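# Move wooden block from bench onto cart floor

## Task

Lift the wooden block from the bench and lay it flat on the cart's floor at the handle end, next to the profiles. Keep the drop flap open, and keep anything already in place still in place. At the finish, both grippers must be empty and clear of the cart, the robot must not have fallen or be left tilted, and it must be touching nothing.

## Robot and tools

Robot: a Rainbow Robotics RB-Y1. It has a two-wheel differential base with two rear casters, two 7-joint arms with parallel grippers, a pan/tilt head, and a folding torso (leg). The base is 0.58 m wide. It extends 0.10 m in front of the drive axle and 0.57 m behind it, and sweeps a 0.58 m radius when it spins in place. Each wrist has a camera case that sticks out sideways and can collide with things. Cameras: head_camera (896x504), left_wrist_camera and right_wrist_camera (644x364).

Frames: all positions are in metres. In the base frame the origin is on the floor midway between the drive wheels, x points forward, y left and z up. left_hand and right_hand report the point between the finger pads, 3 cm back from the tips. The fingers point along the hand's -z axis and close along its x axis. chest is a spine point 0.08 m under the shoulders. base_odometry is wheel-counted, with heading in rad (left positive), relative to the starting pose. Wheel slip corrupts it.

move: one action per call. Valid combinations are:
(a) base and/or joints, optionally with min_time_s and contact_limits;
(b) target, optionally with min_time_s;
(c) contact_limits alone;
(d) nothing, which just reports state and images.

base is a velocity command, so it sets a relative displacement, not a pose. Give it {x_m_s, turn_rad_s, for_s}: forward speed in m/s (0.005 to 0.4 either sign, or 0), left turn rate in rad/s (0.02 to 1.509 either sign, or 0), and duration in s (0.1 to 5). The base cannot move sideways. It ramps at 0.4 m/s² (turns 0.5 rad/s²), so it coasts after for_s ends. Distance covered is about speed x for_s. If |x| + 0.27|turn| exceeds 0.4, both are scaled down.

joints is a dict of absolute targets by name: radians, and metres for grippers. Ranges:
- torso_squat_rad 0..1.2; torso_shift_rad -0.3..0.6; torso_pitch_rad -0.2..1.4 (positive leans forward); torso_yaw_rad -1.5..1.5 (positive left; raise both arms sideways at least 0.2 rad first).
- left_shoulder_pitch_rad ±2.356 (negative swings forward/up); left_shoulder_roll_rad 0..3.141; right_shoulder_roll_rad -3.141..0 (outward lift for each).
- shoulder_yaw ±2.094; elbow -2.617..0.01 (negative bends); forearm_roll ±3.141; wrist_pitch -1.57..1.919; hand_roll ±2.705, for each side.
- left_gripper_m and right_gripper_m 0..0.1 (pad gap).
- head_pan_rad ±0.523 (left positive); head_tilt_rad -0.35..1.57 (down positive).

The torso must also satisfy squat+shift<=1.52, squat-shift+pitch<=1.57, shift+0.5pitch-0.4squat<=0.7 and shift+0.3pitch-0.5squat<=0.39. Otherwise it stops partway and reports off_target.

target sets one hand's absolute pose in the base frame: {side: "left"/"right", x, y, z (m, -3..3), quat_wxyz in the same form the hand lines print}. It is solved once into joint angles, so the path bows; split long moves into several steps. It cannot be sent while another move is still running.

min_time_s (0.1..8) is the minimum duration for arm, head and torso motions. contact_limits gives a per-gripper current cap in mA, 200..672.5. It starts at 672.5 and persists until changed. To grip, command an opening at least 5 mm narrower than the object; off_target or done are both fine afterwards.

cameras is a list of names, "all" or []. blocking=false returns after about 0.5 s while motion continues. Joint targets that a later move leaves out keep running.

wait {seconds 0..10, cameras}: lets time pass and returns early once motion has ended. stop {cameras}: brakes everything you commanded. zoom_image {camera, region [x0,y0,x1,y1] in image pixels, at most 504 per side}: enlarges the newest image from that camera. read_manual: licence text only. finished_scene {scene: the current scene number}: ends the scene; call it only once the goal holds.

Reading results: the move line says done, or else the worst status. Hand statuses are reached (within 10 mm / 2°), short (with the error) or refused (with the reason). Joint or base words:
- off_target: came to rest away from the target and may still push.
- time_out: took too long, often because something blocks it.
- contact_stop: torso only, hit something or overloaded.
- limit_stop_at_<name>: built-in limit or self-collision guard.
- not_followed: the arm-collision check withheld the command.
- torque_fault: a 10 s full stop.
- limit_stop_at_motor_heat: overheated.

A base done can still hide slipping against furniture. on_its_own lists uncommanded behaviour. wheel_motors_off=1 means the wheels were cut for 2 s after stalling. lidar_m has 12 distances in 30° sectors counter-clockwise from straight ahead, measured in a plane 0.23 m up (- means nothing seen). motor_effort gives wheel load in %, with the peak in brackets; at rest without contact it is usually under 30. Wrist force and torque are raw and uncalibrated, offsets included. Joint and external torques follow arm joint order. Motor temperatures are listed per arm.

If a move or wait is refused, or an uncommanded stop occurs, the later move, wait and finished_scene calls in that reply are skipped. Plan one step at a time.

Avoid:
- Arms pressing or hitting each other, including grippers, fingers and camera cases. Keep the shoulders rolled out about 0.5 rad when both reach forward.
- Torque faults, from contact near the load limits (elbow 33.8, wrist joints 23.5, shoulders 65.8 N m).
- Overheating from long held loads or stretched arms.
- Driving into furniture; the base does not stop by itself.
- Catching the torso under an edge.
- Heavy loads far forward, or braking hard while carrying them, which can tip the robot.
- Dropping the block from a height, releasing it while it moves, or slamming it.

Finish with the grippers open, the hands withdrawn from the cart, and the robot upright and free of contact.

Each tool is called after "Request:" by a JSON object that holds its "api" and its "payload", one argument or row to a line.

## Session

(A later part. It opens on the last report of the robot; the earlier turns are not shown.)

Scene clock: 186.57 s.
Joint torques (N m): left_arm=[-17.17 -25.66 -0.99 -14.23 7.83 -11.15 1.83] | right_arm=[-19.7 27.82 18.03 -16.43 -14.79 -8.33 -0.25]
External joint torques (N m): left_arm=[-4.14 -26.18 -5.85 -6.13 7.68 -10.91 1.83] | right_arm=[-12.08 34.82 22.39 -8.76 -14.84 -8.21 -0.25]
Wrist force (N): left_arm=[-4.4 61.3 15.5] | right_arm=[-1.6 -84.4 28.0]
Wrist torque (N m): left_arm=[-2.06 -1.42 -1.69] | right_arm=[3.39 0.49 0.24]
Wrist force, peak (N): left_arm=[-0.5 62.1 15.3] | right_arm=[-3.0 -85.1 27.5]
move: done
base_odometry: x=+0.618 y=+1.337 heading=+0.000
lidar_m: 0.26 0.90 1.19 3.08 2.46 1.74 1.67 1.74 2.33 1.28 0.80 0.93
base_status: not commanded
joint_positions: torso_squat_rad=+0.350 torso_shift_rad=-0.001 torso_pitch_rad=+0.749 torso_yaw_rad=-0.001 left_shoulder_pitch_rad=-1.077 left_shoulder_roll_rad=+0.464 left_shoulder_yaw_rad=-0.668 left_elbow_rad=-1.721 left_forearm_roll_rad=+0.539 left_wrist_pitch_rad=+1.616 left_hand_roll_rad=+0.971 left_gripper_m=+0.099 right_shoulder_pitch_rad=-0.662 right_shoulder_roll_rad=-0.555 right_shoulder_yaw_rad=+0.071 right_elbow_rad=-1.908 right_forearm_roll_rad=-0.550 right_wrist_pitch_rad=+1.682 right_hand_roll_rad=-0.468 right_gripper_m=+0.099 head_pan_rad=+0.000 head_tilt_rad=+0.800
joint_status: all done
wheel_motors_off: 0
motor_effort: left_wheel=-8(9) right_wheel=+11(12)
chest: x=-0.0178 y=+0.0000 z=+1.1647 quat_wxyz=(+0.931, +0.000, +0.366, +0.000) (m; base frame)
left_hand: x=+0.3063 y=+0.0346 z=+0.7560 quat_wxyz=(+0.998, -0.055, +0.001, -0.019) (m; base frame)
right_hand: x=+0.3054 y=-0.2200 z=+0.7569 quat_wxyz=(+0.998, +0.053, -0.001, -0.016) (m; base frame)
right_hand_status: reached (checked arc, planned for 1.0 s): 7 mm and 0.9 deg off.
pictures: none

Request:
{"api": "move", "payload": {
  "joints": {"torso_squat_rad":0.2, "head_tilt_rad":0.6},
  "min_time_s": 3,
  "cameras": ["right_wrist_camera","left_wrist_camera","head_camera"]
}}

Scene clock: 190.57 s.
Joint torques (N m): left_arm=[-25.34 -28.3 4.54 -22.3 7.66 -13.03 2.85] | right_arm=[-19.5 21.85 9.42 -19.86 -12.34 -5.24 -1.17]
External joint torques (N m): left_arm=[-12.4 -28.83 -0.3 -14.2 7.5 -12.8 2.85] | right_arm=[-11.93 28.79 13.75 -12.18 -12.39 -5.13 -1.17]
Wrist force (N): left_arm=[-4.0 65.9 -13.3] | right_arm=[5.4 -62.8 -9.3]
Wrist torque (N m): left_arm=[-1.38 0.08 -2.57] | right_arm=[1.69 0.52 1.21]
Wrist force, peak (N): left_arm=[-4.0 67.3 -13.4] | right_arm=[-1.4 -84.9 28.5]
move: done
base_odometry: x=+0.618 y=+1.337 heading=+0.000
lidar_m: 0.25 0.91 1.18 3.09 2.47 1.76 1.68 1.75 2.34 1.29 0.79 0.95
base_status: not commanded
joint_positions: torso_squat_rad=+0.200 torso_shift_rad=+0.000 torso_pitch_rad=+0.751 torso_yaw_rad=+0.000 left_shoulder_pitch_rad=-1.075 left_shoulder_roll_rad=+0.465 left_shoulder_yaw_rad=-0.670 left_elbow_rad=-1.719 left_forearm_roll_rad=+0.539 left_wrist_pitch_rad=+1.617 left_hand_roll_rad=+0.970 left_gripper_m=+0.099 right_shoulder_pitch_rad=-0.662 right_shoulder_roll_rad=-0.554 right_shoulder_yaw_rad=+0.073 right_elbow_rad=-1.907 right_forearm_roll_rad=-0.551 right_wrist_pitch_rad=+1.681 right_hand_roll_rad=-0.468 right_gripper_m=+0.099 head_pan_rad=+0.000 head_tilt_rad=+0.600
joint_status: all done
wheel_motors_off: 0
motor_effort: left_wheel=-7(9) right_wheel=+9(14)
chest: x=-0.0167 y=+0.0000 z=+1.1928 quat_wxyz=(+0.930, +0.000, +0.367, +0.000) (m; base frame)
left_hand: x=+0.3052 y=+0.0360 z=+0.7819 quat_wxyz=(+0.998, -0.053, +0.004, -0.018) (m; base frame)
right_hand: x=+0.3050 y=-0.2184 z=+0.7836 quat_wxyz=(+0.998, +0.054, +0.001, -0.015) (m; base frame)
pictures: head_camera, left_wrist_camera, right_wrist_camera
camera_calibration:
head_camera: T_world_to_cam=[[-0.020265, -0.999497, -0.0243868, 0.0340608], [-0.961623, 0.0261611, -0.273124, 0.543955], [0.273625, 0.017916, -0.96167, 1.18129], [0, 0, 0, 1]] pos_world=[0.20054, -0.00135077, 1.28541]
left_wrist_camera: T_world_to_cam=[[0.9998, -0.0108373, -0.0168251, -0.29222], [0.000226204, -0.834523, 0.550973, -0.371743], [-0.020012, -0.550866, -0.834353, 0.750861], [0, 0, 0, 1]] pos_world=[0.307272, 0.100229, 0.826387]
right_wrist_camera: T_world_to_cam=[[-0.999678, 0.00318138, -0.0251562, 0.323989], [-0.012471, 0.802125, 0.597026, -0.261702], [0.0220778, 0.597148, -0.801827, 0.824191], [0, 0, 0, 1]] pos_world=[0.302425, -0.283277, 0.825253]

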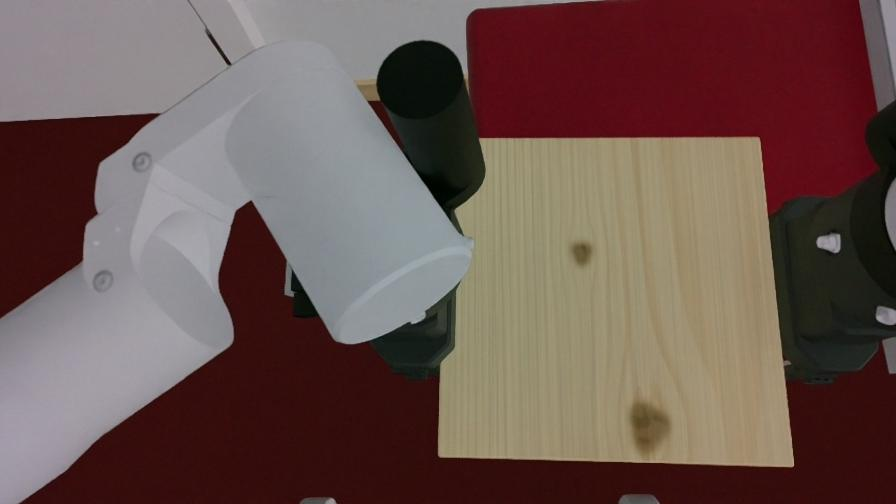

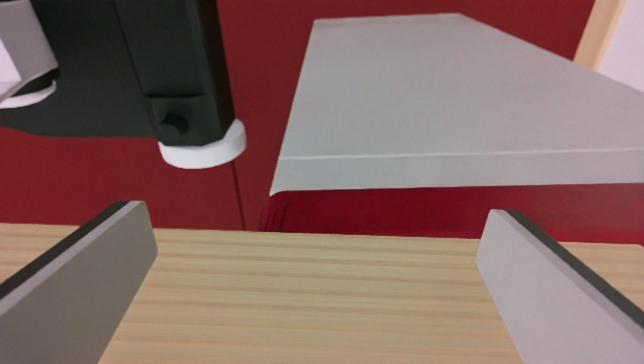

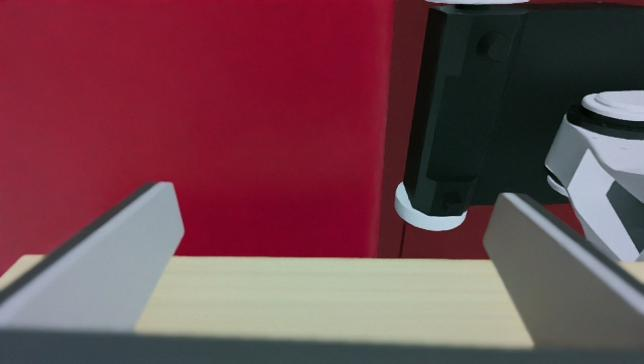

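Request:
{"api": "move", "payload": {
  "base": {"x_m_s": -0.12, "for_s": 4.5},
  "joints": {"torso_squat_rad":0.1,"head_tilt_rad": 0.3},
  "min_time_s": 4,
  "cameras": ["head_camera","left_wrist_camera"]
}}

Scene clock: 201.17 s.
Joint torques (N m): left_arm=[-26.43 -28.83 4.76 -22.7 7.33 -13.12 2.9] | right_arm=[-19.41 20.99 8.59 -20.44 -12.17 -5.16 -1.13]
External joint torques (N m): left_arm=[-13.49 -29.35 -0.07 -14.61 7.17 -12.9 2.9] | right_arm=[-11.83 27.93 12.92 -12.76 -12.21 -5.04 -1.13]
Wrist force (N): left_arm=[-3.2 65.3 -13.0] | right_arm=[5.9 -62.9 -8.9]
Wrist torque (N m): left_arm=[-1.33 0.14 -2.52] | right_arm=[1.74 0.63 1.23]
Wrist force, peak (N): left_arm=[-3.6 66.9 -14.0] | right_arm=[5.4 -63.4 -9.7]
move: done
base_odometry: x=+0.078 y=+1.337 heading=+0.000
lidar_m: 0.81 1.43 1.90 4.26 1.69 1.20 1.13 1.19 1.59 4.03 1.29 1.12
base_status: done (sent for 4.5 of 4.5 s)
joint_positions: torso_squat_rad=+0.100 torso_shift_rad=+0.000 torso_pitch_rad=+0.751 torso_yaw_rad=+0.000 left_shoulder_pitch_rad=-1.075 left_shoulder_roll_rad=+0.465 left_shoulder_yaw_rad=-0.670 left_elbow_rad=-1.719 left_forearm_roll_rad=+0.539 left_wrist_pitch_rad=+1.617 left_hand_roll_rad=+0.970 left_gripper_m=+0.099 right_shoulder_pitch_rad=-0.662 right_shoulder_roll_rad=-0.554 right_shoulder_yaw_rad=+0.073 right_elbow_rad=-1.907 right_forearm_roll_rad=-0.551 right_wrist_pitch_rad=+1.681 right_hand_roll_rad=-0.468 right_gripper_m=+0.099 head_pan_rad=+0.000 head_tilt_rad=+0.300
joint_status: all done
wheel_motors_off: 0
motor_effort: left_wheel=-8(23) right_wheel=+9(32)
chest: x=-0.0167 y=+0.0000 z=+1.2033 quat_wxyz=(+0.930, +0.000, +0.367, +0.000) (m; base frame)
left_hand: x=+0.3051 y=+0.0361 z=+0.7923 quat_wxyz=(+0.998, -0.053, +0.004, -0.018) (m; base frame)
right_hand: x=+0.3049 y=-0.2183 z=+0.7941 quat_wxyz=(+0.998, +0.054, +0.001, -0.015) (m; base frame)
pictures: head_camera, left_wrist_camera
camera_calibration:
head_camera: T_world_to_cam=[[-0.0121486, -0.999497, -0.0292878, 0.0397519], [-0.837893, 0.0261603, -0.545208, 0.893041], [0.5457, 0.0179165, -0.837789, 0.989061], [0, 0, 0, 1]] pos_world=[0.209025, -0.00135077, 1.31668]
left_wrist_camera: T_world_to_cam=[[0.999796, -0.0107781, -0.0171049, -0.291614], [0.000424177, -0.834678, 0.550738, -0.377238], [-0.020213, -0.550633, -0.834503, 0.759753], [0, 0, 0, 1]] pos_world=[0.307072, 0.100329, 0.836787]

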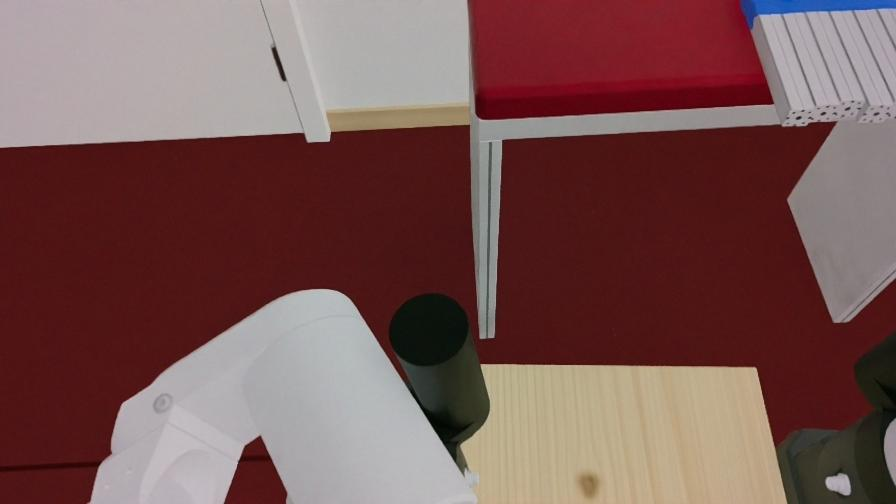

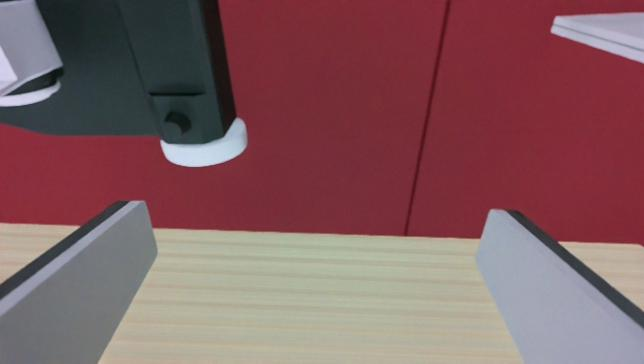

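Request:
{"api": "move", "payload": {
  "base": {"turn_rad_s": -0.5, "for_s": 3.14}
}}

Request:
{"api": "move", "payload": {
  "base": {"x_m_s": 0.29, "for_s": 4.8}
}}

Request:
{"api": "move", "payload": {
  "base": {"turn_rad_s": 0.5, "for_s": 3.14},
  "joints": {"head_tilt_rad": 0},
  "cameras": ["head_camera","left_wrist_camera"]
}}

Scene clock: 207.53 s.
Joint torques (N m): left_arm=[-26.36 -28.83 4.88 -22.73 7.38 -13.08 2.86] | right_arm=[-19.38 20.55 9.14 -20.53 -12.03 -5.03 -1.18]
External joint torques (N m): left_arm=[-13.42 -29.35 0.04 -14.64 7.22 -12.85 2.86] | right_arm=[-11.81 27.49 13.47 -12.85 -12.07 -4.91 -1.18]
Wrist force (N): left_arm=[-3.5 66.0 -13.8] | right_arm=[5.0 -62.8 -9.5]
Wrist torque (N m): left_arm=[-1.41 0.19 -2.51] | right_arm=[1.70 0.50 1.26]
Wrist force, peak (N): left_arm=[-3.8 66.7 -14.5] | right_arm=[5.2 -63.1 -10.2]
move: done
base_odometry: x=+0.078 y=+1.337 heading=-1.566
lidar_m: 3.89 1.28 1.13 0.81 1.43 1.90 4.25 1.71 1.21 1.15 1.15 1.56
base_status: done (sent for 3.13 of 3.13 s)
joint_positions: torso_squat_rad=+0.100 torso_shift_rad=+0.000 torso_pitch_rad=+0.751 torso_yaw_rad=+0.000 left_shoulder_pitch_rad=-1.075 left_shoulder_roll_rad=+0.465 left_shoulder_yaw_rad=-0.670 left_elbow_rad=-1.719 left_forearm_roll_rad=+0.539 left_wrist_pitch_rad=+1.617 left_hand_roll_rad=+0.970 left_gripper_m=+0.099 right_shoulder_pitch_rad=-0.662 right_shoulder_roll_rad=-0.554 right_shoulder_yaw_rad=+0.073 right_elbow_rad=-1.907 right_forearm_roll_rad=-0.551 right_wrist_pitch_rad=+1.681 right_hand_roll_rad=-0.468 right_gripper_m=+0.099 head_pan_rad=+0.000 head_tilt_rad=+0.300
joint_status: not commanded
wheel_motors_off: 0
motor_effort: left_wheel=+16(44) right_wheel=-1(45)
chest: x=-0.0167 y=+0.0000 z=+1.2033 quat_wxyz=(+0.930, +0.000, +0.367, +0.000) (m; base frame)
left_hand: x=+0.3051 y=+0.0362 z=+0.7923 quat_wxyz=(+0.998, -0.053, +0.004, -0.018) (m; base frame)
right_hand: x=+0.3049 y=-0.2183 z=+0.7941 quat_wxyz=(+0.998, +0.054, +0.001, -0.015) (m; base frame)
pictures: none

Scene clock: 213.40 s.
Joint torques (N m): left_arm=[-26.01 -29.05 4.95 -22.77 7.44 -13.15 2.89] | right_arm=[-19.21 20.67 8.63 -20.51 -11.89 -5.11 -1.26]
External joint torques (N m): left_arm=[-13.07 -29.58 0.12 -14.68 7.28 -12.93 2.9] | right_arm=[-11.64 27.61 12.96 -12.83 -11.93 -4.99 -1.26]
Wrist force (N): left_arm=[-4.0 66.3 -13.6] | right_arm=[5.4 -62.7 -9.3]
Wrist torque (N m): left_arm=[-1.44 0.06 -2.56] | right_arm=[1.69 0.60 1.22]
Wrist force, peak (N): left_arm=[-3.7 66.7 -14.7] | right_arm=[5.2 -63.7 -9.6]
move: done
base_odometry: x=+0.084 y=-0.055 heading=-1.567
lidar_m: 3.72 1.01 0.72 0.69 1.00 1.58 5.01 1.62 1.15 1.09 1.10 1.48
base_status: done (sent for 4.8 of 4.8 s)
joint_positions: torso_squat_rad=+0.100 torso_shift_rad=+0.000 torso_pitch_rad=+0.751 torso_yaw_rad=+0.000 left_shoulder_pitch_rad=-1.075 left_shoulder_roll_rad=+0.465 left_shoulder_yaw_rad=-0.670 left_elbow_rad=-1.719 left_forearm_roll_rad=+0.539 left_wrist_pitch_rad=+1.617 left_hand_roll_rad=+0.970 left_gripper_m=+0.099 right_shoulder_pitch_rad=-0.662 right_shoulder_roll_rad=-0.553 right_shoulder_yaw_rad=+0.073 right_elbow_rad=-1.907 right_forearm_roll_rad=-0.551 right_wrist_pitch_rad=+1.681 right_hand_roll_rad=-0.468 right_gripper_m=+0.099 head_pan_rad=+0.000 head_tilt_rad=+0.300
joint_status: not commanded
wheel_motors_off: 0
motor_effort: left_wheel=+0(45) right_wheel=+2(36)
chest: x=-0.0167 y=+0.0000 z=+1.2032 quat_wxyz=(+0.930, +0.000, +0.367, +0.000) (m; base frame)
left_hand: x=+0.3051 y=+0.0362 z=+0.7923 quat_wxyz=(+0.998, -0.053, +0.004, -0.018) (m; base frame)
right_hand: x=+0.3049 y=-0.2182 z=+0.7940 quat_wxyz=(+0.998, +0.054, +0.001, -0.015) (m; base frame)
pictures: none

Scene clock: 217.87 s.
Joint torques (N m): left_arm=[-25.97 -28.81 5.33 -22.89 7.34 -13.19 2.83] | right_arm=[-18.97 20.73 8.67 -20.75 -12.03 -5.18 -1.19]
External joint torques (N m): left_arm=[-13.03 -29.34 0.5 -14.79 7.18 -12.97 2.83] | right_arm=[-11.39 27.67 13 -13.07 -12.08 -5.06 -1.19]
Wrist force (N): left_arm=[-3.7 65.2 -13.9] | right_arm=[5.1 -62.6 -9.3]
Wrist torque (N m): left_arm=[-1.28 0.15 -2.55] | right_arm=[1.68 0.53 1.21]
Wrist force, peak (N): left_arm=[-4.2 66.7 -14.1] | right_arm=[5.3 -63.6 -9.5]
move: done
base_odometry: x=+0.084 y=-0.055 heading=-0.001
lidar_m: 0.69 1.00 1.58 4.81 1.61 1.14 1.08 1.13 1.51 3.83 1.01 0.73
base_status: done (sent for 3.13 of 3.13 s)
joint_positions: torso_squat_rad=+0.100 torso_shift_rad=+0.000 torso_pitch_rad=+0.751 torso_yaw_rad=+0.000 left_shoulder_pitch_rad=-1.075 left_shoulder_roll_rad=+0.465 left_shoulder_yaw_rad=-0.670 left_elbow_rad=-1.719 left_forearm_roll_rad=+0.539 left_wrist_pitch_rad=+1.617 left_hand_roll_rad=+0.970 left_gripper_m=+0.099 right_shoulder_pitch_rad=-0.662 right_shoulder_roll_rad=-0.553 right_shoulder_yaw_rad=+0.073 right_elbow_rad=-1.907 right_forearm_roll_rad=-0.551 right_wrist_pitch_rad=+1.681 right_hand_roll_rad=-0.468 right_gripper_m=+0.099 head_pan_rad=+0.000 head_tilt_rad=+0.000
joint_status: all done
wheel_motors_off: 0
motor_effort: left_wheel=-1(39) right_wheel=+16(37)
chest: x=-0.0167 y=+0.0000 z=+1.2032 quat_wxyz=(+0.930, +0.000, +0.367, +0.000) (m; base frame)
left_hand: x=+0.3051 y=+0.0362 z=+0.7923 quat_wxyz=(+0.998, -0.053, +0.004, -0.018) (m; base frame)
right_hand: x=+0.3049 y=-0.2182 z=+0.7940 quat_wxyz=(+0.998, +0.054, +0.001, -0.015) (m; base frame)
pictures: head_camera, left_wrist_camera
camera_calibration:
head_camera: T_world_to_cam=[[-0.00288631, -0.9995, -0.0314952, 0.0415344], [-0.639343, 0.0260618, -0.76848, 1.16405], [0.768916, 0.0179181, -0.639098, 0.693565], [0, 0, 0, 1]] pos_world=[0.211055, -0.00125107, 1.33912]
left_wrist_camera: T_world_to_cam=[[0.999796, -0.0107774, -0.0171066, -0.291713], [0.000424004, -0.834724, 0.550669, -0.377176], [-0.0202141, -0.550563, -0.834549, 0.759786], [0, 0, 0, 1]] pos_world=[0.307172, 0.100329, 0.836787]

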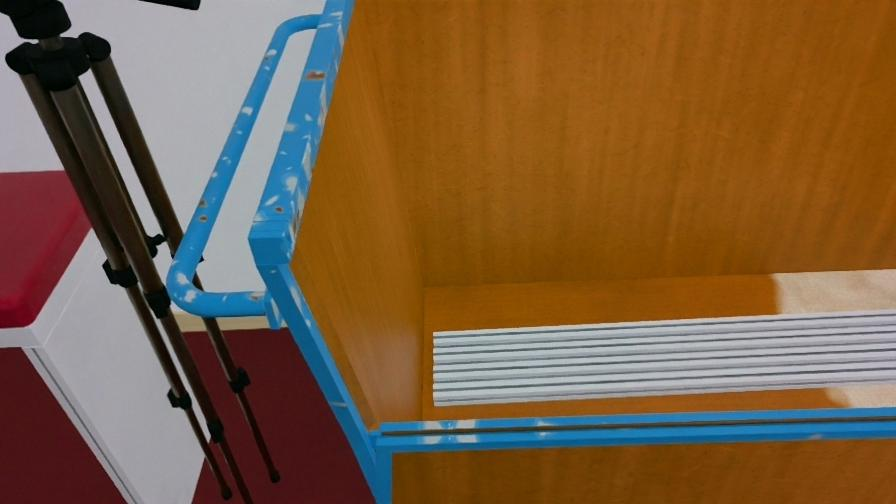

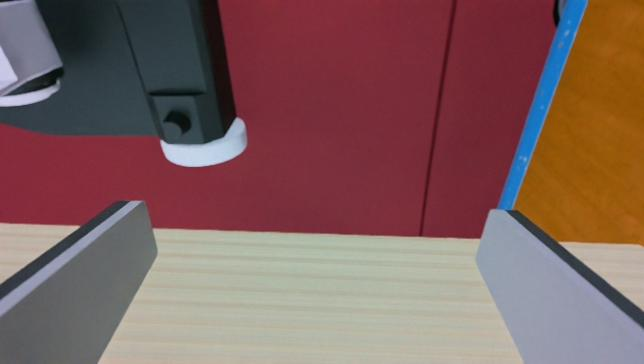

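Request:
{"api": "move", "payload": {
  "base": {"x_m_s": 0.15, "for_s": 1.2},
  "cameras": ["head_camera","left_wrist_camera"]
}}

Scene clock: 223.80 s.
Joint torques (N m): left_arm=[-26.11 -29.44 5.27 -22.92 7.33 -13.22 2.84] | right_arm=[-19.31 20.76 8.55 -20.44 -11.95 -5.09 -1.18]
External joint torques (N m): left_arm=[-13.17 -29.97 0.43 -14.83 7.17 -12.99 2.84] | right_arm=[-11.73 27.7 12.88 -12.76 -12 -4.97 -1.18]
Wrist force (N): left_arm=[-3.6 66.3 -13.7] | right_arm=[6.0 -62.3 -9.7]
Wrist torque (N m): left_arm=[-1.46 0.09 -2.54] | right_arm=[1.67 0.64 1.21]
Wrist force, peak (N): left_arm=[-3.7 67.1 -13.9] | right_arm=[6.0 -63.1 -8.9]
move: done
base_odometry: x=+0.264 y=-0.055 heading=+0.000
lidar_m: 0.50 0.52 1.49 4.55 1.84 1.32 1.26 1.33 1.75 4.42 0.76 0.54
base_status: done (sent for 1.2 of 1.2 s)
joint_positions: torso_squat_rad=+0.100 torso_shift_rad=+0.000 torso_pitch_rad=+0.751 torso_yaw_rad=+0.000 left_shoulder_pitch_rad=-1.075 left_shoulder_roll_rad=+0.465 left_shoulder_yaw_rad=-0.670 left_elbow_rad=-1.719 left_forearm_roll_rad=+0.539 left_wrist_pitch_rad=+1.617 left_hand_roll_rad=+0.970 left_gripper_m=+0.099 right_shoulder_pitch_rad=-0.662 right_shoulder_roll_rad=-0.553 right_shoulder_yaw_rad=+0.073 right_elbow_rad=-1.907 right_forearm_roll_rad=-0.551 right_wrist_pitch_rad=+1.681 right_hand_roll_rad=-0.468 right_gripper_m=+0.099 head_pan_rad=+0.000 head_tilt_rad=+0.000
joint_status: not commanded
wheel_motors_off: 0
motor_effort: left_wheel=+4(32) right_wheel=-3(45)
chest: x=-0.0167 y=+0.0000 z=+1.2032 quat_wxyz=(+0.930, +0.000, +0.367, +0.000) (m; base frame)
left_hand: x=+0.3051 y=+0.0362 z=+0.7923 quat_wxyz=(+0.998, -0.053, +0.004, -0.018) (m; base frame)
right_hand: x=+0.3049 y=-0.2182 z=+0.7940 quat_wxyz=(+0.998, +0.054, +0.001, -0.015) (m; base frame)
pictures: head_camera, left_wrist_camera
camera_calibration:
head_camera: T_world_to_cam=[[-0.00288886, -0.9995, -0.0314981, 0.0415389], [-0.639343, 0.0260657, -0.76848, 1.16405], [0.768916, 0.0179181, -0.639099, 0.693565], [0, 0, 0, 1]] pos_world=[0.211055, -0.00125106, 1.33912]
left_wrist_camera: T_world_to_cam=[[0.999796, -0.0107774, -0.0171066, -0.291713], [0.000424004, -0.834724, 0.550669, -0.377176], [-0.0202141, -0.550563, -0.834549, 0.759786], [0, 0, 0, 1]] pos_world=[0.307172, 0.100329, 0.836787]

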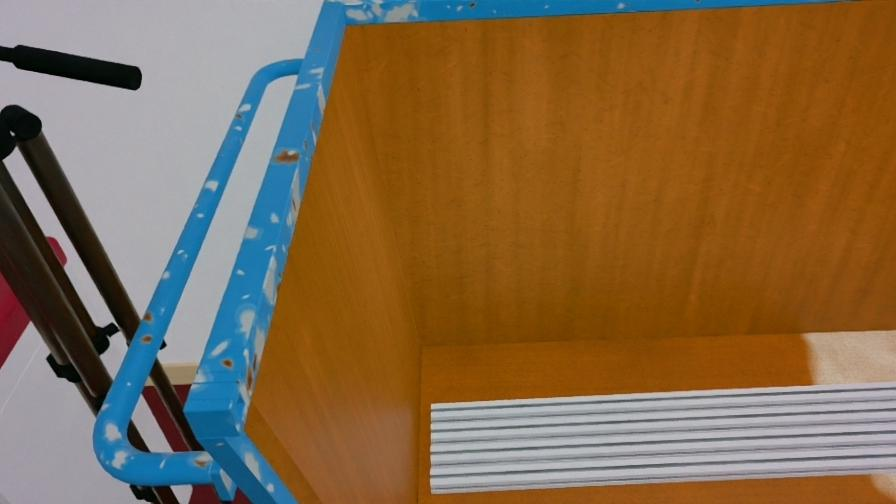

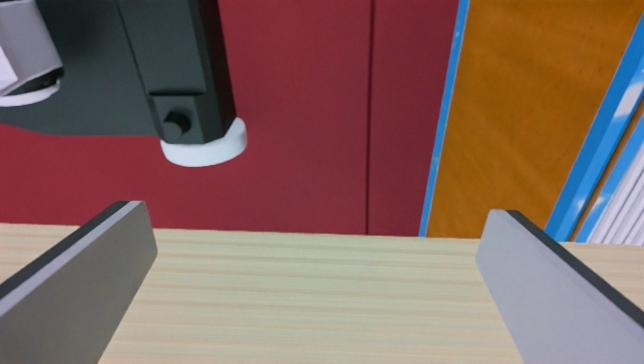

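Request:
{"api": "move", "payload": {
  "joints": {"head_tilt_rad": 0.2},
  "cameras": ["head_camera"]
}}

Request:
{"api": "move", "payload": {
  "joints": {"head_pan_rad": -0.45},
  "cameras": ["head_camera"]
}}

Scene clock: 232.57 s.
Joint torques (N m): left_arm=[-26.21 -29.08 5.32 -22.93 7.42 -13.22 2.81] | right_arm=[-18.91 20.51 8.7 -20.64 -12.01 -5.18 -1.27]
External joint torques (N m): left_arm=[-13.27 -29.61 0.48 -14.84 7.26 -12.99 2.81] | right_arm=[-11.34 27.45 13.03 -12.95 -12.05 -5.06 -1.27]
Wrist force (N): left_arm=[-3.6 65.6 -12.9] | right_arm=[5.6 -62.6 -9.2]
Wrist torque (N m): left_arm=[-1.35 0.13 -2.51] | right_arm=[1.69 0.56 1.23]
Wrist force, peak (N): left_arm=[-4.0 66.9 -14.1] | right_arm=[5.6 -63.4 -9.2]
move: done
base_odometry: x=+0.264 y=-0.055 heading=+0.000
lidar_m: 0.50 0.52 1.49 4.56 1.86 1.33 1.26 1.31 1.76 4.42 0.77 0.54
base_status: not commanded
joint_positions: torso_squat_rad=+0.100 torso_shift_rad=+0.000 torso_pitch_rad=+0.751 torso_yaw_rad=+0.000 left_shoulder_pitch_rad=-1.075 left_shoulder_roll_rad=+0.465 left_shoulder_yaw_rad=-0.670 left_elbow_rad=-1.719 left_forearm_roll_rad=+0.539 left_wrist_pitch_rad=+1.617 left_hand_roll_rad=+0.970 left_gripper_m=+0.099 right_shoulder_pitch_rad=-0.662 right_shoulder_roll_rad=-0.553 right_shoulder_yaw_rad=+0.073 right_elbow_rad=-1.907 right_forearm_roll_rad=-0.551 right_wrist_pitch_rad=+1.681 right_hand_roll_rad=-0.468 right_gripper_m=+0.099 head_pan_rad=+0.000 head_tilt_rad=+0.200
joint_status: all done
wheel_motors_off: 0
motor_effort: left_wheel=+3(4) right_wheel=-2(4)
chest: x=-0.0167 y=+0.0000 z=+1.2032 quat_wxyz=(+0.930, +0.000, +0.367, +0.000) (m; base frame)
left_hand: x=+0.3051 y=+0.0362 z=+0.7923 quat_wxyz=(+0.998, -0.053, +0.004, -0.018) (m; base frame)
right_hand: x=+0.3049 y=-0.2182 z=+0.7940 quat_wxyz=(+0.998, +0.054, +0.001, -0.015) (m; base frame)
pictures: head_camera
camera_calibration:
head_camera: T_world_to_cam=[[-0.00908666, -0.9995, -0.0302937, 0.0407739], [-0.779258, 0.0260626, -0.626161, 0.993159], [0.626637, 0.0179169, -0.779105, 0.899725], [0, 0, 0, 1]] pos_world=[0.210496, -0.00125106, 1.32409]

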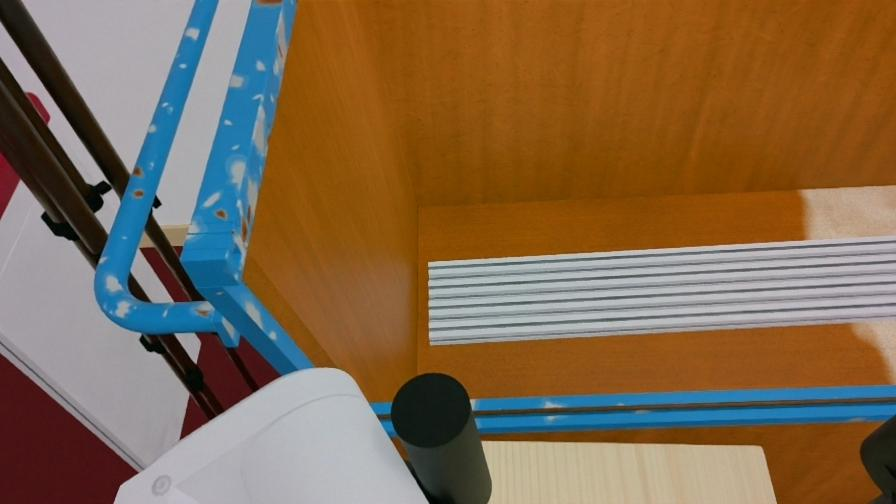

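Scene clock: 233.53 s.
Joint torques (N m): left_arm=[-26.43 -28.89 5.25 -22.93 7.36 -13.06 2.84] | right_arm=[-19.18 20.53 8.69 -20.52 -12.11 -5.08 -1.18]
External joint torques (N m): left_arm=[-13.49 -29.42 0.42 -14.84 7.2 -12.83 2.84] | right_arm=[-11.6 27.46 13.02 -12.84 -12.15 -4.97 -1.18]
Wrist force (N): left_arm=[-3.7 66.0 -14.4] | right_arm=[5.4 -62.6 -10.0]
Wrist torque (N m): left_arm=[-1.36 0.08 -2.51] | right_arm=[1.72 0.59 1.25]
Wrist force, peak (N): left_arm=[-3.5 66.8 -14.1] | right_arm=[5.5 -62.8 -9.7]
move: done
base_odometry: x=+0.264 y=-0.055 heading=+0.000
lidar_m: 0.51 0.51 1.49 4.56 1.86 1.32 1.26 1.32 1.77 4.43 0.75 0.54
base_status: not commanded
joint_positions: torso_squat_rad=+0.100 torso_shift_rad=+0.000 torso_pitch_rad=+0.751 torso_yaw_rad=+0.000 left_shoulder_pitch_rad=-1.075 left_shoulder_roll_rad=+0.465 left_shoulder_yaw_rad=-0.670 left_elbow_rad=-1.719 left_forearm_roll_rad=+0.539 left_wrist_pitch_rad=+1.617 left_hand_roll_rad=+0.970 left_gripper_m=+0.099 right_shoulder_pitch_rad=-0.662 right_shoulder_roll_rad=-0.553 right_shoulder_yaw_rad=+0.073 right_elbow_rad=-1.907 right_forearm_roll_rad=-0.551 right_wrist_pitch_rad=+1.681 right_hand_roll_rad=-0.468 right_gripper_m=+0.099 head_pan_rad=-0.450 head_tilt_rad=+0.200
joint_status: all done
wheel_motors_off: 0
motor_effort: left_wheel=+4(4) right_wheel=-2(4)
chest: x=-0.0167 y=+0.0000 z=+1.2032 quat_wxyz=(+0.930, +0.000, +0.367, +0.000) (m; base frame)
left_hand: x=+0.3051 y=+0.0362 z=+0.7923 quat_wxyz=(+0.998, -0.053, +0.004, -0.018) (m; base frame)
right_hand: x=+0.3049 y=-0.2182 z=+0.7940 quat_wxyz=(+0.998, +0.054, +0.001, -0.015) (m; base frame)
pictures: head_camera
camera_calibration:
head_camera: T_world_to_cam=[[-0.327944, -0.906127, 0.267184, -0.312935], [-0.760599, 0.0855112, -0.643565, 1.01378], [0.560305, -0.414273, -0.717242, 0.826245], [0, 0, 0, 1]] pos_world=[0.205511, -0.0279577, 1.32867]

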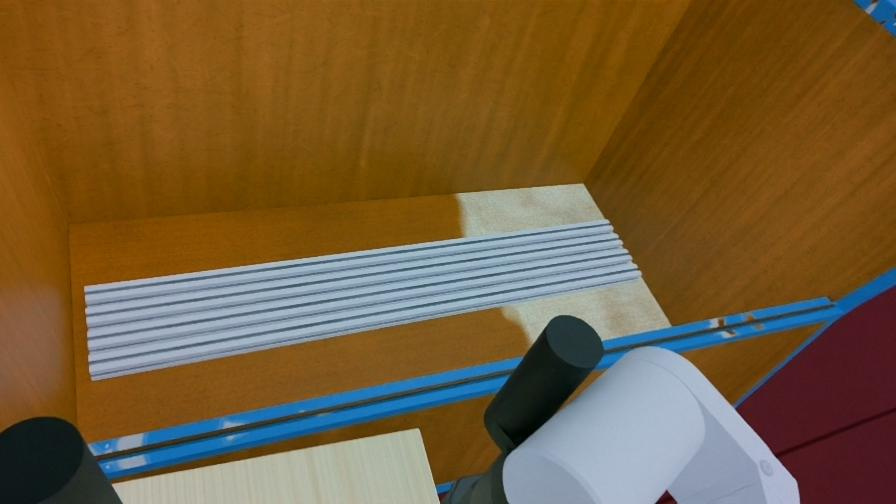

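Request:
{"api": "move", "payload": {
  "base": {"turn_rad_s": 0.4, "for_s": 1.6},
  "joints": {"head_pan_rad": 0}
}}

Request:
{"api": "move", "payload": {
  "base": {"x_m_s": -0.15, "for_s": 2.05}
}}

Request:
{"api": "move", "payload": {
  "base": {"turn_rad_s": -0.4, "for_s": 1.6}
}}

Request:
{"api": "move", "payload": {
  "joints": {"torso_squat_rad": 0.95, "torso_shift_rad": 0.15, "head_tilt_rad": 0.75},
  "min_time_s": 4,
  "cameras": ["head_camera","left_wrist_camera","right_wrist_camera"]
}}

Scene clock: 285.40 s.
Joint torques (N m): left_arm=[-26.05 -29.07 5.26 -22.84 7.31 -13.17 2.78] | right_arm=[-19.47 20.85 8.57 -20.55 -12.02 -5.23 -1.17]
External joint torques (N m): left_arm=[-13.11 -29.6 0.43 -14.75 7.15 -12.95 2.78] | right_arm=[-11.89 27.79 12.9 -12.87 -12.07 -5.11 -1.18]
Wrist force (N): left_arm=[-3.9 65.3 -13.1] | right_arm=[5.2 -62.7 -9.4]
Wrist torque (N m): left_arm=[-1.32 0.16 -2.51] | right_arm=[1.67 0.53 1.21]
Wrist force, peak (N): left_arm=[-3.9 67.1 -14.1] | right_arm=[5.1 -63.4 -8.7]
move: done
base_odometry: x=+0.264 y=-0.055 heading=+0.639
lidar_m: 0.84 1.49 3.74 1.66 1.28 1.25 1.35 2.01 3.85 0.67 0.52 0.50
base_status: done (sent for 1.6 of 1.6 s)
joint_positions: torso_squat_rad=+0.100 torso_shift_rad=+0.000 torso_pitch_rad=+0.751 torso_yaw_rad=+0.000 left_shoulder_pitch_rad=-1.075 left_shoulder_roll_rad=+0.465 left_shoulder_yaw_rad=-0.670 left_elbow_rad=-1.719 left_forearm_roll_rad=+0.539 left_wrist_pitch_rad=+1.617 left_hand_roll_rad=+0.970 left_gripper_m=+0.099 right_shoulder_pitch_rad=-0.662 right_shoulder_roll_rad=-0.553 right_shoulder_yaw_rad=+0.073 right_elbow_rad=-1.907 right_forearm_roll_rad=-0.551 right_wrist_pitch_rad=+1.681 right_hand_roll_rad=-0.468 right_gripper_m=+0.099 head_pan_rad=+0.000 head_tilt_rad=+0.200
joint_status: all done
wheel_motors_off: 0
motor_effort: left_wheel=-1(43) right_wheel=+16(42)
chest: x=-0.0167 y=+0.0000 z=+1.2032 quat_wxyz=(+0.930, +0.000, +0.367, +0.000) (m; base frame)
left_hand: x=+0.3051 y=+0.0362 z=+0.7923 quat_wxyz=(+0.998, -0.053, +0.004, -0.018) (m; base frame)
right_hand: x=+0.3049 y=-0.2182 z=+0.7940 quat_wxyz=(+0.998, +0.054, +0.001, -0.015) (m; base frame)
pictures: none

Scene clock: 288.37 s.
Joint torques (N m): left_arm=[-26.39 -29.22 5.49 -22.87 7.36 -13.2 2.89] | right_arm=[-19.39 20.66 8.3 -20.68 -11.97 -5.25 -1.09]
External joint torques (N m): left_arm=[-13.45 -29.75 0.66 -14.77 7.2 -12.97 2.89] | right_arm=[-11.81 27.59 12.63 -13 -12.01 -5.13 -1.09]
Wrist force (N): left_arm=[-3.3 66.8 -13.9] | right_arm=[5.2 -62.2 -9.8]
Wrist torque (N m): left_arm=[-1.48 0.18 -2.51] | right_arm=[1.63 0.53 1.22]
Wrist force, peak (N): left_arm=[-3.6 67.2 -14.6] | right_arm=[6.2 -63.3 -8.9]
move: done
base_odometry: x=+0.015 y=-0.240 heading=+0.640
lidar_m: 0.82 1.78 3.00 1.32 1.03 1.00 1.08 1.59 4.61 0.99 0.78 0.76
base_status: done (sent for 2.07 of 2.07 s)
joint_positions: torso_squat_rad=+0.100 torso_shift_rad=+0.000 torso_pitch_rad=+0.751 torso_yaw_rad=+0.000 left_shoulder_pitch_rad=-1.075 left_shoulder_roll_rad=+0.465 left_shoulder_yaw_rad=-0.670 left_elbow_rad=-1.719 left_forearm_roll_rad=+0.539 left_wrist_pitch_rad=+1.617 left_hand_roll_rad=+0.970 left_gripper_m=+0.099 right_shoulder_pitch_rad=-0.662 right_shoulder_roll_rad=-0.553 right_shoulder_yaw_rad=+0.073 right_elbow_rad=-1.907 right_forearm_roll_rad=-0.551 right_wrist_pitch_rad=+1.681 right_hand_roll_rad=-0.468 right_gripper_m=+0.099 head_pan_rad=+0.000 head_tilt_rad=+0.200
joint_status: not commanded
wheel_motors_off: 0
motor_effort: left_wheel=+8(39) right_wheel=-8(27)
chest: x=-0.0167 y=+0.0000 z=+1.2033 quat_wxyz=(+0.930, +0.000, +0.367, +0.000) (m; base frame)
left_hand: x=+0.3051 y=+0.0362 z=+0.7923 quat_wxyz=(+0.998, -0.053, +0.004, -0.018) (m; base frame)
right_hand: x=+0.3049 y=-0.2182 z=+0.7941 quat_wxyz=(+0.998, +0.054, +0.001, -0.015) (m; base frame)
pictures: none

Scene clock: 291.13 s.
Joint torques (N m): left_arm=[-26.52 -29 5.44 -22.89 7.34 -13.28 2.87] | right_arm=[-19.28 20.48 8.46 -20.7 -12.04 -5.31 -1.28]
External joint torques (N m): left_arm=[-13.58 -29.52 0.6 -14.79 7.18 -13.05 2.87] | right_arm=[-11.7 27.42 12.79 -13.01 -12.09 -5.19 -1.28]
Wrist force (N): left_arm=[-4.0 65.9 -13.9] | right_arm=[5.1 -62.7 -9.5]
Wrist torque (N m): left_arm=[-1.41 0.15 -2.46] | right_arm=[1.68 0.49 1.24]
Wrist force, peak (N): left_arm=[-3.5 67.0 -14.2] | right_arm=[5.7 -63.2 -9.5]
move: done
base_odometry: x=+0.015 y=-0.240 heading=+0.000
lidar_m: 0.76 0.79 1.77 4.49 1.47 1.05 1.00 1.06 1.41 3.53 1.13 0.80
base_status: done (sent for 1.6 of 1.6 s)
joint_positions: torso_squat_rad=+0.100 torso_shift_rad=+0.000 torso_pitch_rad=+0.751 torso_yaw_rad=+0.000 left_shoulder_pitch_rad=-1.075 left_shoulder_roll_rad=+0.465 left_shoulder_yaw_rad=-0.670 left_elbow_rad=-1.719 left_forearm_roll_rad=+0.539 left_wrist_pitch_rad=+1.617 left_hand_roll_rad=+0.970 left_gripper_m=+0.099 right_shoulder_pitch_rad=-0.662 right_shoulder_roll_rad=-0.553 right_shoulder_yaw_rad=+0.073 right_elbow_rad=-1.907 right_forearm_roll_rad=-0.551 right_wrist_pitch_rad=+1.681 right_hand_roll_rad=-0.468 right_gripper_m=+0.099 head_pan_rad=+0.000 head_tilt_rad=+0.200
joint_status: not commanded
wheel_motors_off: 0
motor_effort: left_wheel=+18(41) right_wheel=-3(28)
chest: x=-0.0167 y=+0.0000 z=+1.2033 quat_wxyz=(+0.930, +0.000, +0.367, +0.000) (m; base frame)
left_hand: x=+0.3051 y=+0.0362 z=+0.7923 quat_wxyz=(+0.998, -0.053, +0.004, -0.018) (m; base frame)
right_hand: x=+0.3049 y=-0.2182 z=+0.7941 quat_wxyz=(+0.998, +0.054, +0.001, -0.015) (m; base frame)
pictures: none

Scene clock: 295.47 s.
Joint torques (N m): left_arm=[-26.44 -29.28 5.68 -22.94 7.38 -13.2 2.74] | right_arm=[-19.57 20.6 8.42 -20.7 -12.13 -5.21 -1.14]
External joint torques (N m): left_arm=[-13.51 -29.81 0.85 -14.85 7.22 -12.97 2.74] | right_arm=[-12 27.53 12.75 -13.02 -12.18 -5.1 -1.14]
Wrist force (N): left_arm=[-3.7 66.0 -13.5] | right_arm=[4.9 -62.5 -9.4]
Wrist torque (N m): left_arm=[-1.42 0.11 -2.46] | right_arm=[1.66 0.44 1.21]
Wrist force, peak (N): left_arm=[-3.6 66.8 -13.7] | right_arm=[5.0 -63.3 -8.8]
move: done
base_odometry: x=+0.015 y=-0.240 heading=+0.000
lidar_m: 0.76 0.79 1.77 4.50 1.46 1.06 1.01 1.05 1.40 3.54 1.13 0.80
base_status: not commanded
joint_positions: torso_squat_rad=+0.950 torso_shift_rad=+0.150 torso_pitch_rad=+0.751 torso_yaw_rad=+0.000 left_shoulder_pitch_rad=-1.075 left_shoulder_roll_rad=+0.465 left_shoulder_yaw_rad=-0.670 left_elbow_rad=-1.719 left_forearm_roll_rad=+0.539 left_wrist_pitch_rad=+1.617 left_hand_roll_rad=+0.970 left_gripper_m=+0.099 right_shoulder_pitch_rad=-0.662 right_shoulder_roll_rad=-0.553 right_shoulder_yaw_rad=+0.073 right_elbow_rad=-1.907 right_forearm_roll_rad=-0.551 right_wrist_pitch_rad=+1.681 right_hand_roll_rad=-0.468 right_gripper_m=+0.099 head_pan_rad=+0.000 head_tilt_rad=+0.750
joint_status: all done
wheel_motors_off: 0
motor_effort: left_wheel=+17(20) right_wheel=-5(7)
chest: x=+0.0440 y=+0.0000 z=+0.9094 quat_wxyz=(+0.930, +0.000, +0.367, +0.000) (m; base frame)
left_hand: x=+0.3659 y=+0.0362 z=+0.4984 quat_wxyz=(+0.998, -0.053, +0.004, -0.018) (m; base frame)
right_hand: x=+0.3657 y=-0.2182 z=+0.5002 quat_wxyz=(+0.998, +0.054, +0.001, -0.015) (m; base frame)
pictures: head_camera, left_wrist_camera, right_wrist_camera
camera_calibration:
head_camera: T_world_to_cam=[[-0.0235786, -0.9995, -0.0210806, 0.0255827], [-0.991609, 0.026063, -0.126619, 0.378315], [0.127106, 0.0179182, -0.991727, 0.952154], [0, 0, 0, 1]] pos_world=[0.25472, -0.00135107, 0.992719]
left_wrist_camera: T_world_to_cam=[[0.999796, -0.0107779, -0.0171075, -0.357428], [0.000422442, -0.834769, 0.5506, -0.215317], [-0.0202151, -0.550494, -0.834594, 0.515758], [0, 0, 0, 1]] pos_world=[0.367872, 0.100329, 0.542887]
right_wrist_camera: T_world_to_cam=[[-0.999682, 0.002987, -0.0250518, 0.377529], [-0.0125712, 0.801944, 0.597267, -0.0920529], [0.0218742, 0.597391, -0.801651, 0.595539], [0, 0, 0, 1]] pos_world=[0.363224, -0.283076, 0.541853]

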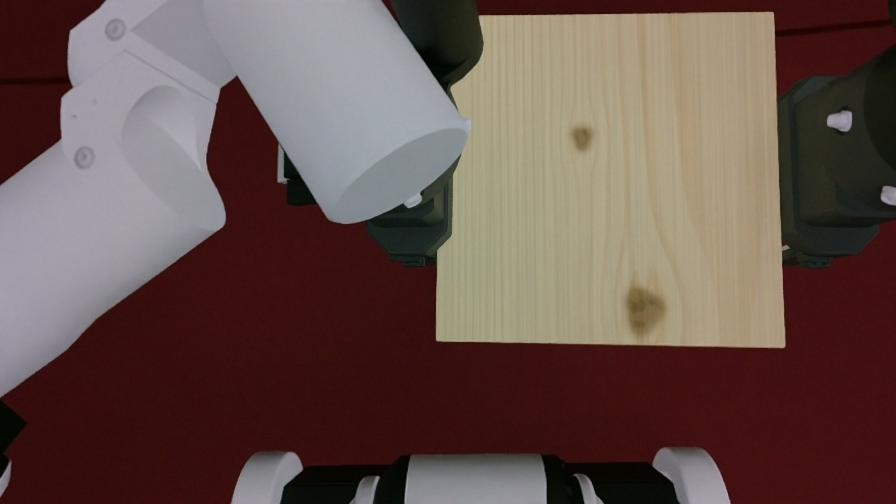

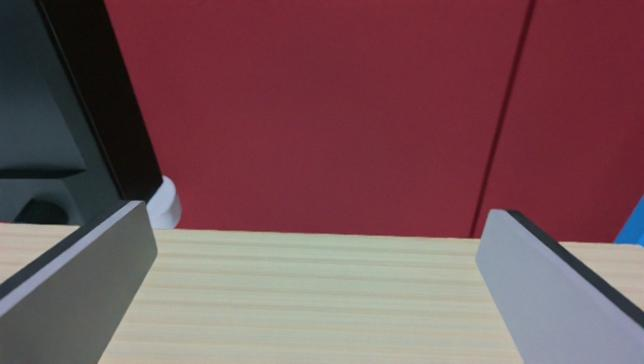

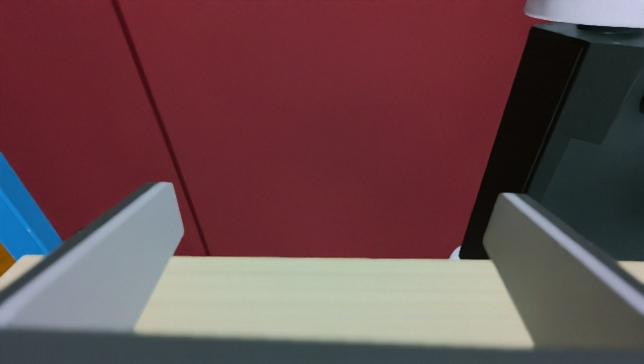

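Request:
{"api": "move", "payload": {
  "joints": {"torso_squat_rad": 0.05, "torso_shift_rad": 0.0, "head_tilt_rad": 0.2},
  "min_time_s": 4
}}

Request:
{"api": "move", "payload": {
  "base": {"turn_rad_s": -0.4, "for_s": 1.6}
}}

Request:
{"api": "move", "payload": {
  "base": {"x_m_s": 0.08, "for_s": 1.05}
}}

Request:
{"api": "move", "payload": {
  "base": {"turn_rad_s": 0.4, "for_s": 1.6},
  "cameras": ["head_camera"]
}}

Scene clock: 306.23 s.
Joint torques (N m): left_arm=[-26.23 -29.1 5.37 -22.9 7.32 -13.18 2.78] | right_arm=[-19.64 20.26 8.85 -20.69 -12.13 -5.09 -1.34]
External joint torques (N m): left_arm=[-13.29 -29.63 0.54 -14.81 7.15 -12.95 2.78] | right_arm=[-12.07 27.2 13.18 -13.01 -12.18 -4.97 -1.35]
Wrist force (N): left_arm=[-3.3 65.5 -13.8] | right_arm=[5.4 -62.2 -9.5]
Wrist torque (N m): left_arm=[-1.34 0.20 -2.48] | right_arm=[1.63 0.49 1.26]
Wrist force, peak (N): left_arm=[-3.8 67.1 -13.7] | right_arm=[5.2 -62.9 -10.0]
move: done
base_odometry: x=+0.015 y=-0.240 heading=+0.000
lidar_m: 0.76 0.78 1.77 4.48 1.47 1.06 1.01 1.05 1.42 3.54 1.13 0.80
base_status: not commanded
joint_positions: torso_squat_rad=+0.050 torso_shift_rad=+0.000 torso_pitch_rad=+0.751 torso_yaw_rad=+0.000 left_shoulder_pitch_rad=-1.075 left_shoulder_roll_rad=+0.465 left_shoulder_yaw_rad=-0.670 left_elbow_rad=-1.719 left_forearm_roll_rad=+0.539 left_wrist_pitch_rad=+1.617 left_hand_roll_rad=+0.970 left_gripper_m=+0.099 right_shoulder_pitch_rad=-0.662 right_shoulder_roll_rad=-0.553 right_shoulder_yaw_rad=+0.073 right_elbow_rad=-1.907 right_forearm_roll_rad=-0.551 right_wrist_pitch_rad=+1.681 right_hand_roll_rad=-0.468 right_gripper_m=+0.099 head_pan_rad=+0.000 head_tilt_rad=+0.200
joint_status: all done
wheel_motors_off: 0
motor_effort: left_wheel=+17(18) right_wheel=-4(8)
chest: x=-0.0167 y=+0.0000 z=+1.2059 quat_wxyz=(+0.930, +0.000, +0.367, +0.000) (m; base frame)
left_hand: x=+0.3051 y=+0.0362 z=+0.7948 quat_wxyz=(+0.998, -0.053, +0.004, -0.018) (m; base frame)
right_hand: x=+0.3049 y=-0.2182 z=+0.7966 quat_wxyz=(+0.998, +0.054, +0.001, -0.015) (m; base frame)
pictures: none

Scene clock: 309.00 s.
Joint torques (N m): left_arm=[-26.67 -29.24 5.35 -22.71 7.41 -13.28 2.69] | right_arm=[-19.13 20.24 8.45 -21.02 -12.08 -5.14 -1.21]
External joint torques (N m): left_arm=[-13.73 -29.77 0.52 -14.61 7.25 -13.05 2.69] | right_arm=[-11.56 27.18 12.78 -13.34 -12.13 -5.02 -1.21]
Wrist force (N): left_arm=[-3.5 65.4 -13.3] | right_arm=[5.4 -62.5 -8.7]
Wrist torque (N m): left_arm=[-1.35 0.10 -2.51] | right_arm=[1.66 0.50 1.24]
Wrist force, peak (N): left_arm=[-3.1 66.8 -13.5] | right_arm=[5.6 -63.4 -8.7]
move: done
base_odometry: x=+0.015 y=-0.240 heading=-0.639
lidar_m: 0.84 0.76 0.76 1.20 3.90 1.72 1.12 1.01 1.02 1.28 2.53 2.65
base_status: done (sent for 1.6 of 1.6 s)
joint_positions: torso_squat_rad=+0.050 torso_shift_rad=+0.000 torso_pitch_rad=+0.751 torso_yaw_rad=+0.000 left_shoulder_pitch_rad=-1.075 left_shoulder_roll_rad=+0.465 left_shoulder_yaw_rad=-0.670 left_elbow_rad=-1.719 left_forearm_roll_rad=+0.539 left_wrist_pitch_rad=+1.617 left_hand_roll_rad=+0.970 left_gripper_m=+0.099 right_shoulder_pitch_rad=-0.662 right_shoulder_roll_rad=-0.553 right_shoulder_yaw_rad=+0.073 right_elbow_rad=-1.907 right_forearm_roll_rad=-0.551 right_wrist_pitch_rad=+1.681 right_hand_roll_rad=-0.468 right_gripper_m=+0.099 head_pan_rad=+0.000 head_tilt_rad=+0.200
joint_status: not commanded
wheel_motors_off: 0
motor_effort: left_wheel=+20(34) right_wheel=-4(21)
chest: x=-0.0167 y=+0.0000 z=+1.2059 quat_wxyz=(+0.930, +0.000, +0.367, +0.000) (m; base frame)
left_hand: x=+0.3051 y=+0.0362 z=+0.7948 quat_wxyz=(+0.998, -0.053, +0.004, -0.018) (m; base frame)
right_hand: x=+0.3049 y=-0.2182 z=+0.7966 quat_wxyz=(+0.998, +0.054, +0.001, -0.015) (m; base frame)
pictures: none

Scene clock: 310.57 s.
Joint torques (N m): left_arm=[-26.39 -29.38 5.43 -23.03 7.41 -13.28 2.87] | right_arm=[-19.55 20.57 8.69 -20.85 -11.91 -5.05 -1.09]
External joint torques (N m): left_arm=[-13.45 -29.9 0.59 -14.93 7.25 -13.05 2.87] | right_arm=[-11.97 27.5 13.02 -13.17 -11.96 -4.93 -1.09]
Wrist force (N): left_arm=[-3.4 65.7 -14.0] | right_arm=[5.0 -62.3 -9.8]
Wrist torque (N m): left_arm=[-1.36 0.20 -2.53] | right_arm=[1.66 0.47 1.24]
Wrist force, peak (N): left_arm=[-3.5 66.6 -14.7] | right_arm=[6.3 -62.9 -9.7]
move: done
base_odometry: x=+0.083 y=-0.291 heading=-0.639
lidar_m: 0.77 0.70 0.71 1.20 3.76 1.84 1.20 1.08 1.10 1.35 2.69 2.53
base_status: done (sent for 1.07 of 1.07 s)
joint_positions: torso_squat_rad=+0.050 torso_shift_rad=+0.000 torso_pitch_rad=+0.751 torso_yaw_rad=+0.000 left_shoulder_pitch_rad=-1.075 left_shoulder_roll_rad=+0.465 left_shoulder_yaw_rad=-0.670 left_elbow_rad=-1.719 left_forearm_roll_rad=+0.539 left_wrist_pitch_rad=+1.617 left_hand_roll_rad=+0.970 left_gripper_m=+0.099 right_shoulder_pitch_rad=-0.662 right_shoulder_roll_rad=-0.553 right_shoulder_yaw_rad=+0.073 right_elbow_rad=-1.907 right_forearm_roll_rad=-0.551 right_wrist_pitch_rad=+1.681 right_hand_roll_rad=-0.468 right_gripper_m=+0.099 head_pan_rad=+0.000 head_tilt_rad=+0.200
joint_status: not commanded
wheel_motors_off: 0
motor_effort: left_wheel=-3(45) right_wheel=+1(29)
chest: x=-0.0167 y=+0.0000 z=+1.2058 quat_wxyz=(+0.930, +0.000, +0.367, +0.000) (m; base frame)
left_hand: x=+0.3051 y=+0.0362 z=+0.7948 quat_wxyz=(+0.998, -0.053, +0.004, -0.018) (m; base frame)
right_hand: x=+0.3049 y=-0.2182 z=+0.7966 quat_wxyz=(+0.998, +0.054, +0.001, -0.015) (m; base frame)
pictures: none

Scene clock: 313.33 s.
Joint torques (N m): left_arm=[-26.34 -29.15 5.05 -22.97 7.33 -13.18 2.87] | right_arm=[-19.39 20.23 8.54 -20.86 -12.1 -5.08 -1.35]
External joint torques (N m): left_arm=[-13.41 -29.68 0.22 -14.88 7.16 -12.95 2.87] | right_arm=[-11.81 27.17 12.87 -13.17 -12.14 -4.96 -1.35]
Wrist force (N): left_arm=[-3.4 66.4 -13.4] | right_arm=[5.7 -62.3 -9.8]
Wrist torque (N m): left_arm=[-1.41 0.19 -2.51] | right_arm=[1.67 0.55 1.24]
Wrist force, peak (N): left_arm=[-3.7 67.0 -13.9] | right_arm=[5.3 -63.5 -10.0]
move: done
base_odometry: x=+0.083 y=-0.291 heading=+0.000
lidar_m: 0.70 0.72 1.20 4.75 1.57 1.12 1.06 1.12 1.51 3.80 1.03 0.74
base_status: done (sent for 1.6 of 1.6 s)
joint_positions: torso_squat_rad=+0.050 torso_shift_rad=+0.000 torso_pitch_rad=+0.751 torso_yaw_rad=+0.000 left_shoulder_pitch_rad=-1.075 left_shoulder_roll_rad=+0.465 left_shoulder_yaw_rad=-0.670 left_elbow_rad=-1.719 left_forearm_roll_rad=+0.539 left_wrist_pitch_rad=+1.617 left_hand_roll_rad=+0.970 left_gripper_m=+0.099 right_shoulder_pitch_rad=-0.662 right_shoulder_roll_rad=-0.553 right_shoulder_yaw_rad=+0.073 right_elbow_rad=-1.907 right_forearm_roll_rad=-0.551 right_wrist_pitch_rad=+1.681 right_hand_roll_rad=-0.468 right_gripper_m=+0.099 head_pan_rad=+0.000 head_tilt_rad=+0.200
joint_status: not commanded
wheel_motors_off: 0
motor_effort: left_wheel=-1(37) right_wheel=+15(27)
chest: x=-0.0167 y=+0.0000 z=+1.2059 quat_wxyz=(+0.930, +0.000, +0.367, +0.000) (m; base frame)
left_hand: x=+0.3051 y=+0.0362 z=+0.7948 quat_wxyz=(+0.998, -0.053, +0.004, -0.018) (m; base frame)
right_hand: x=+0.3049 y=-0.2182 z=+0.7966 quat_wxyz=(+0.998, +0.054, +0.001, -0.015) (m; base frame)
pictures: head_camera
camera_calibration:
head_camera: T_world_to_cam=[[-0.00908912, -0.9995, -0.0302957, 0.0408559], [-0.779307, 0.0260644, -0.6261, 0.994715], [0.626576, 0.017919, -0.779154, 0.901829], [0, 0, 0, 1]] pos_world=[0.210496, -0.00125106, 1.32669]

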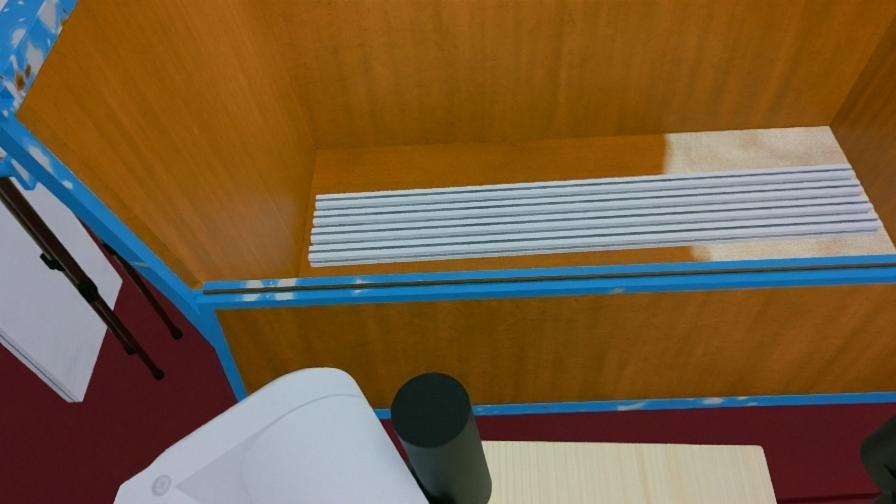

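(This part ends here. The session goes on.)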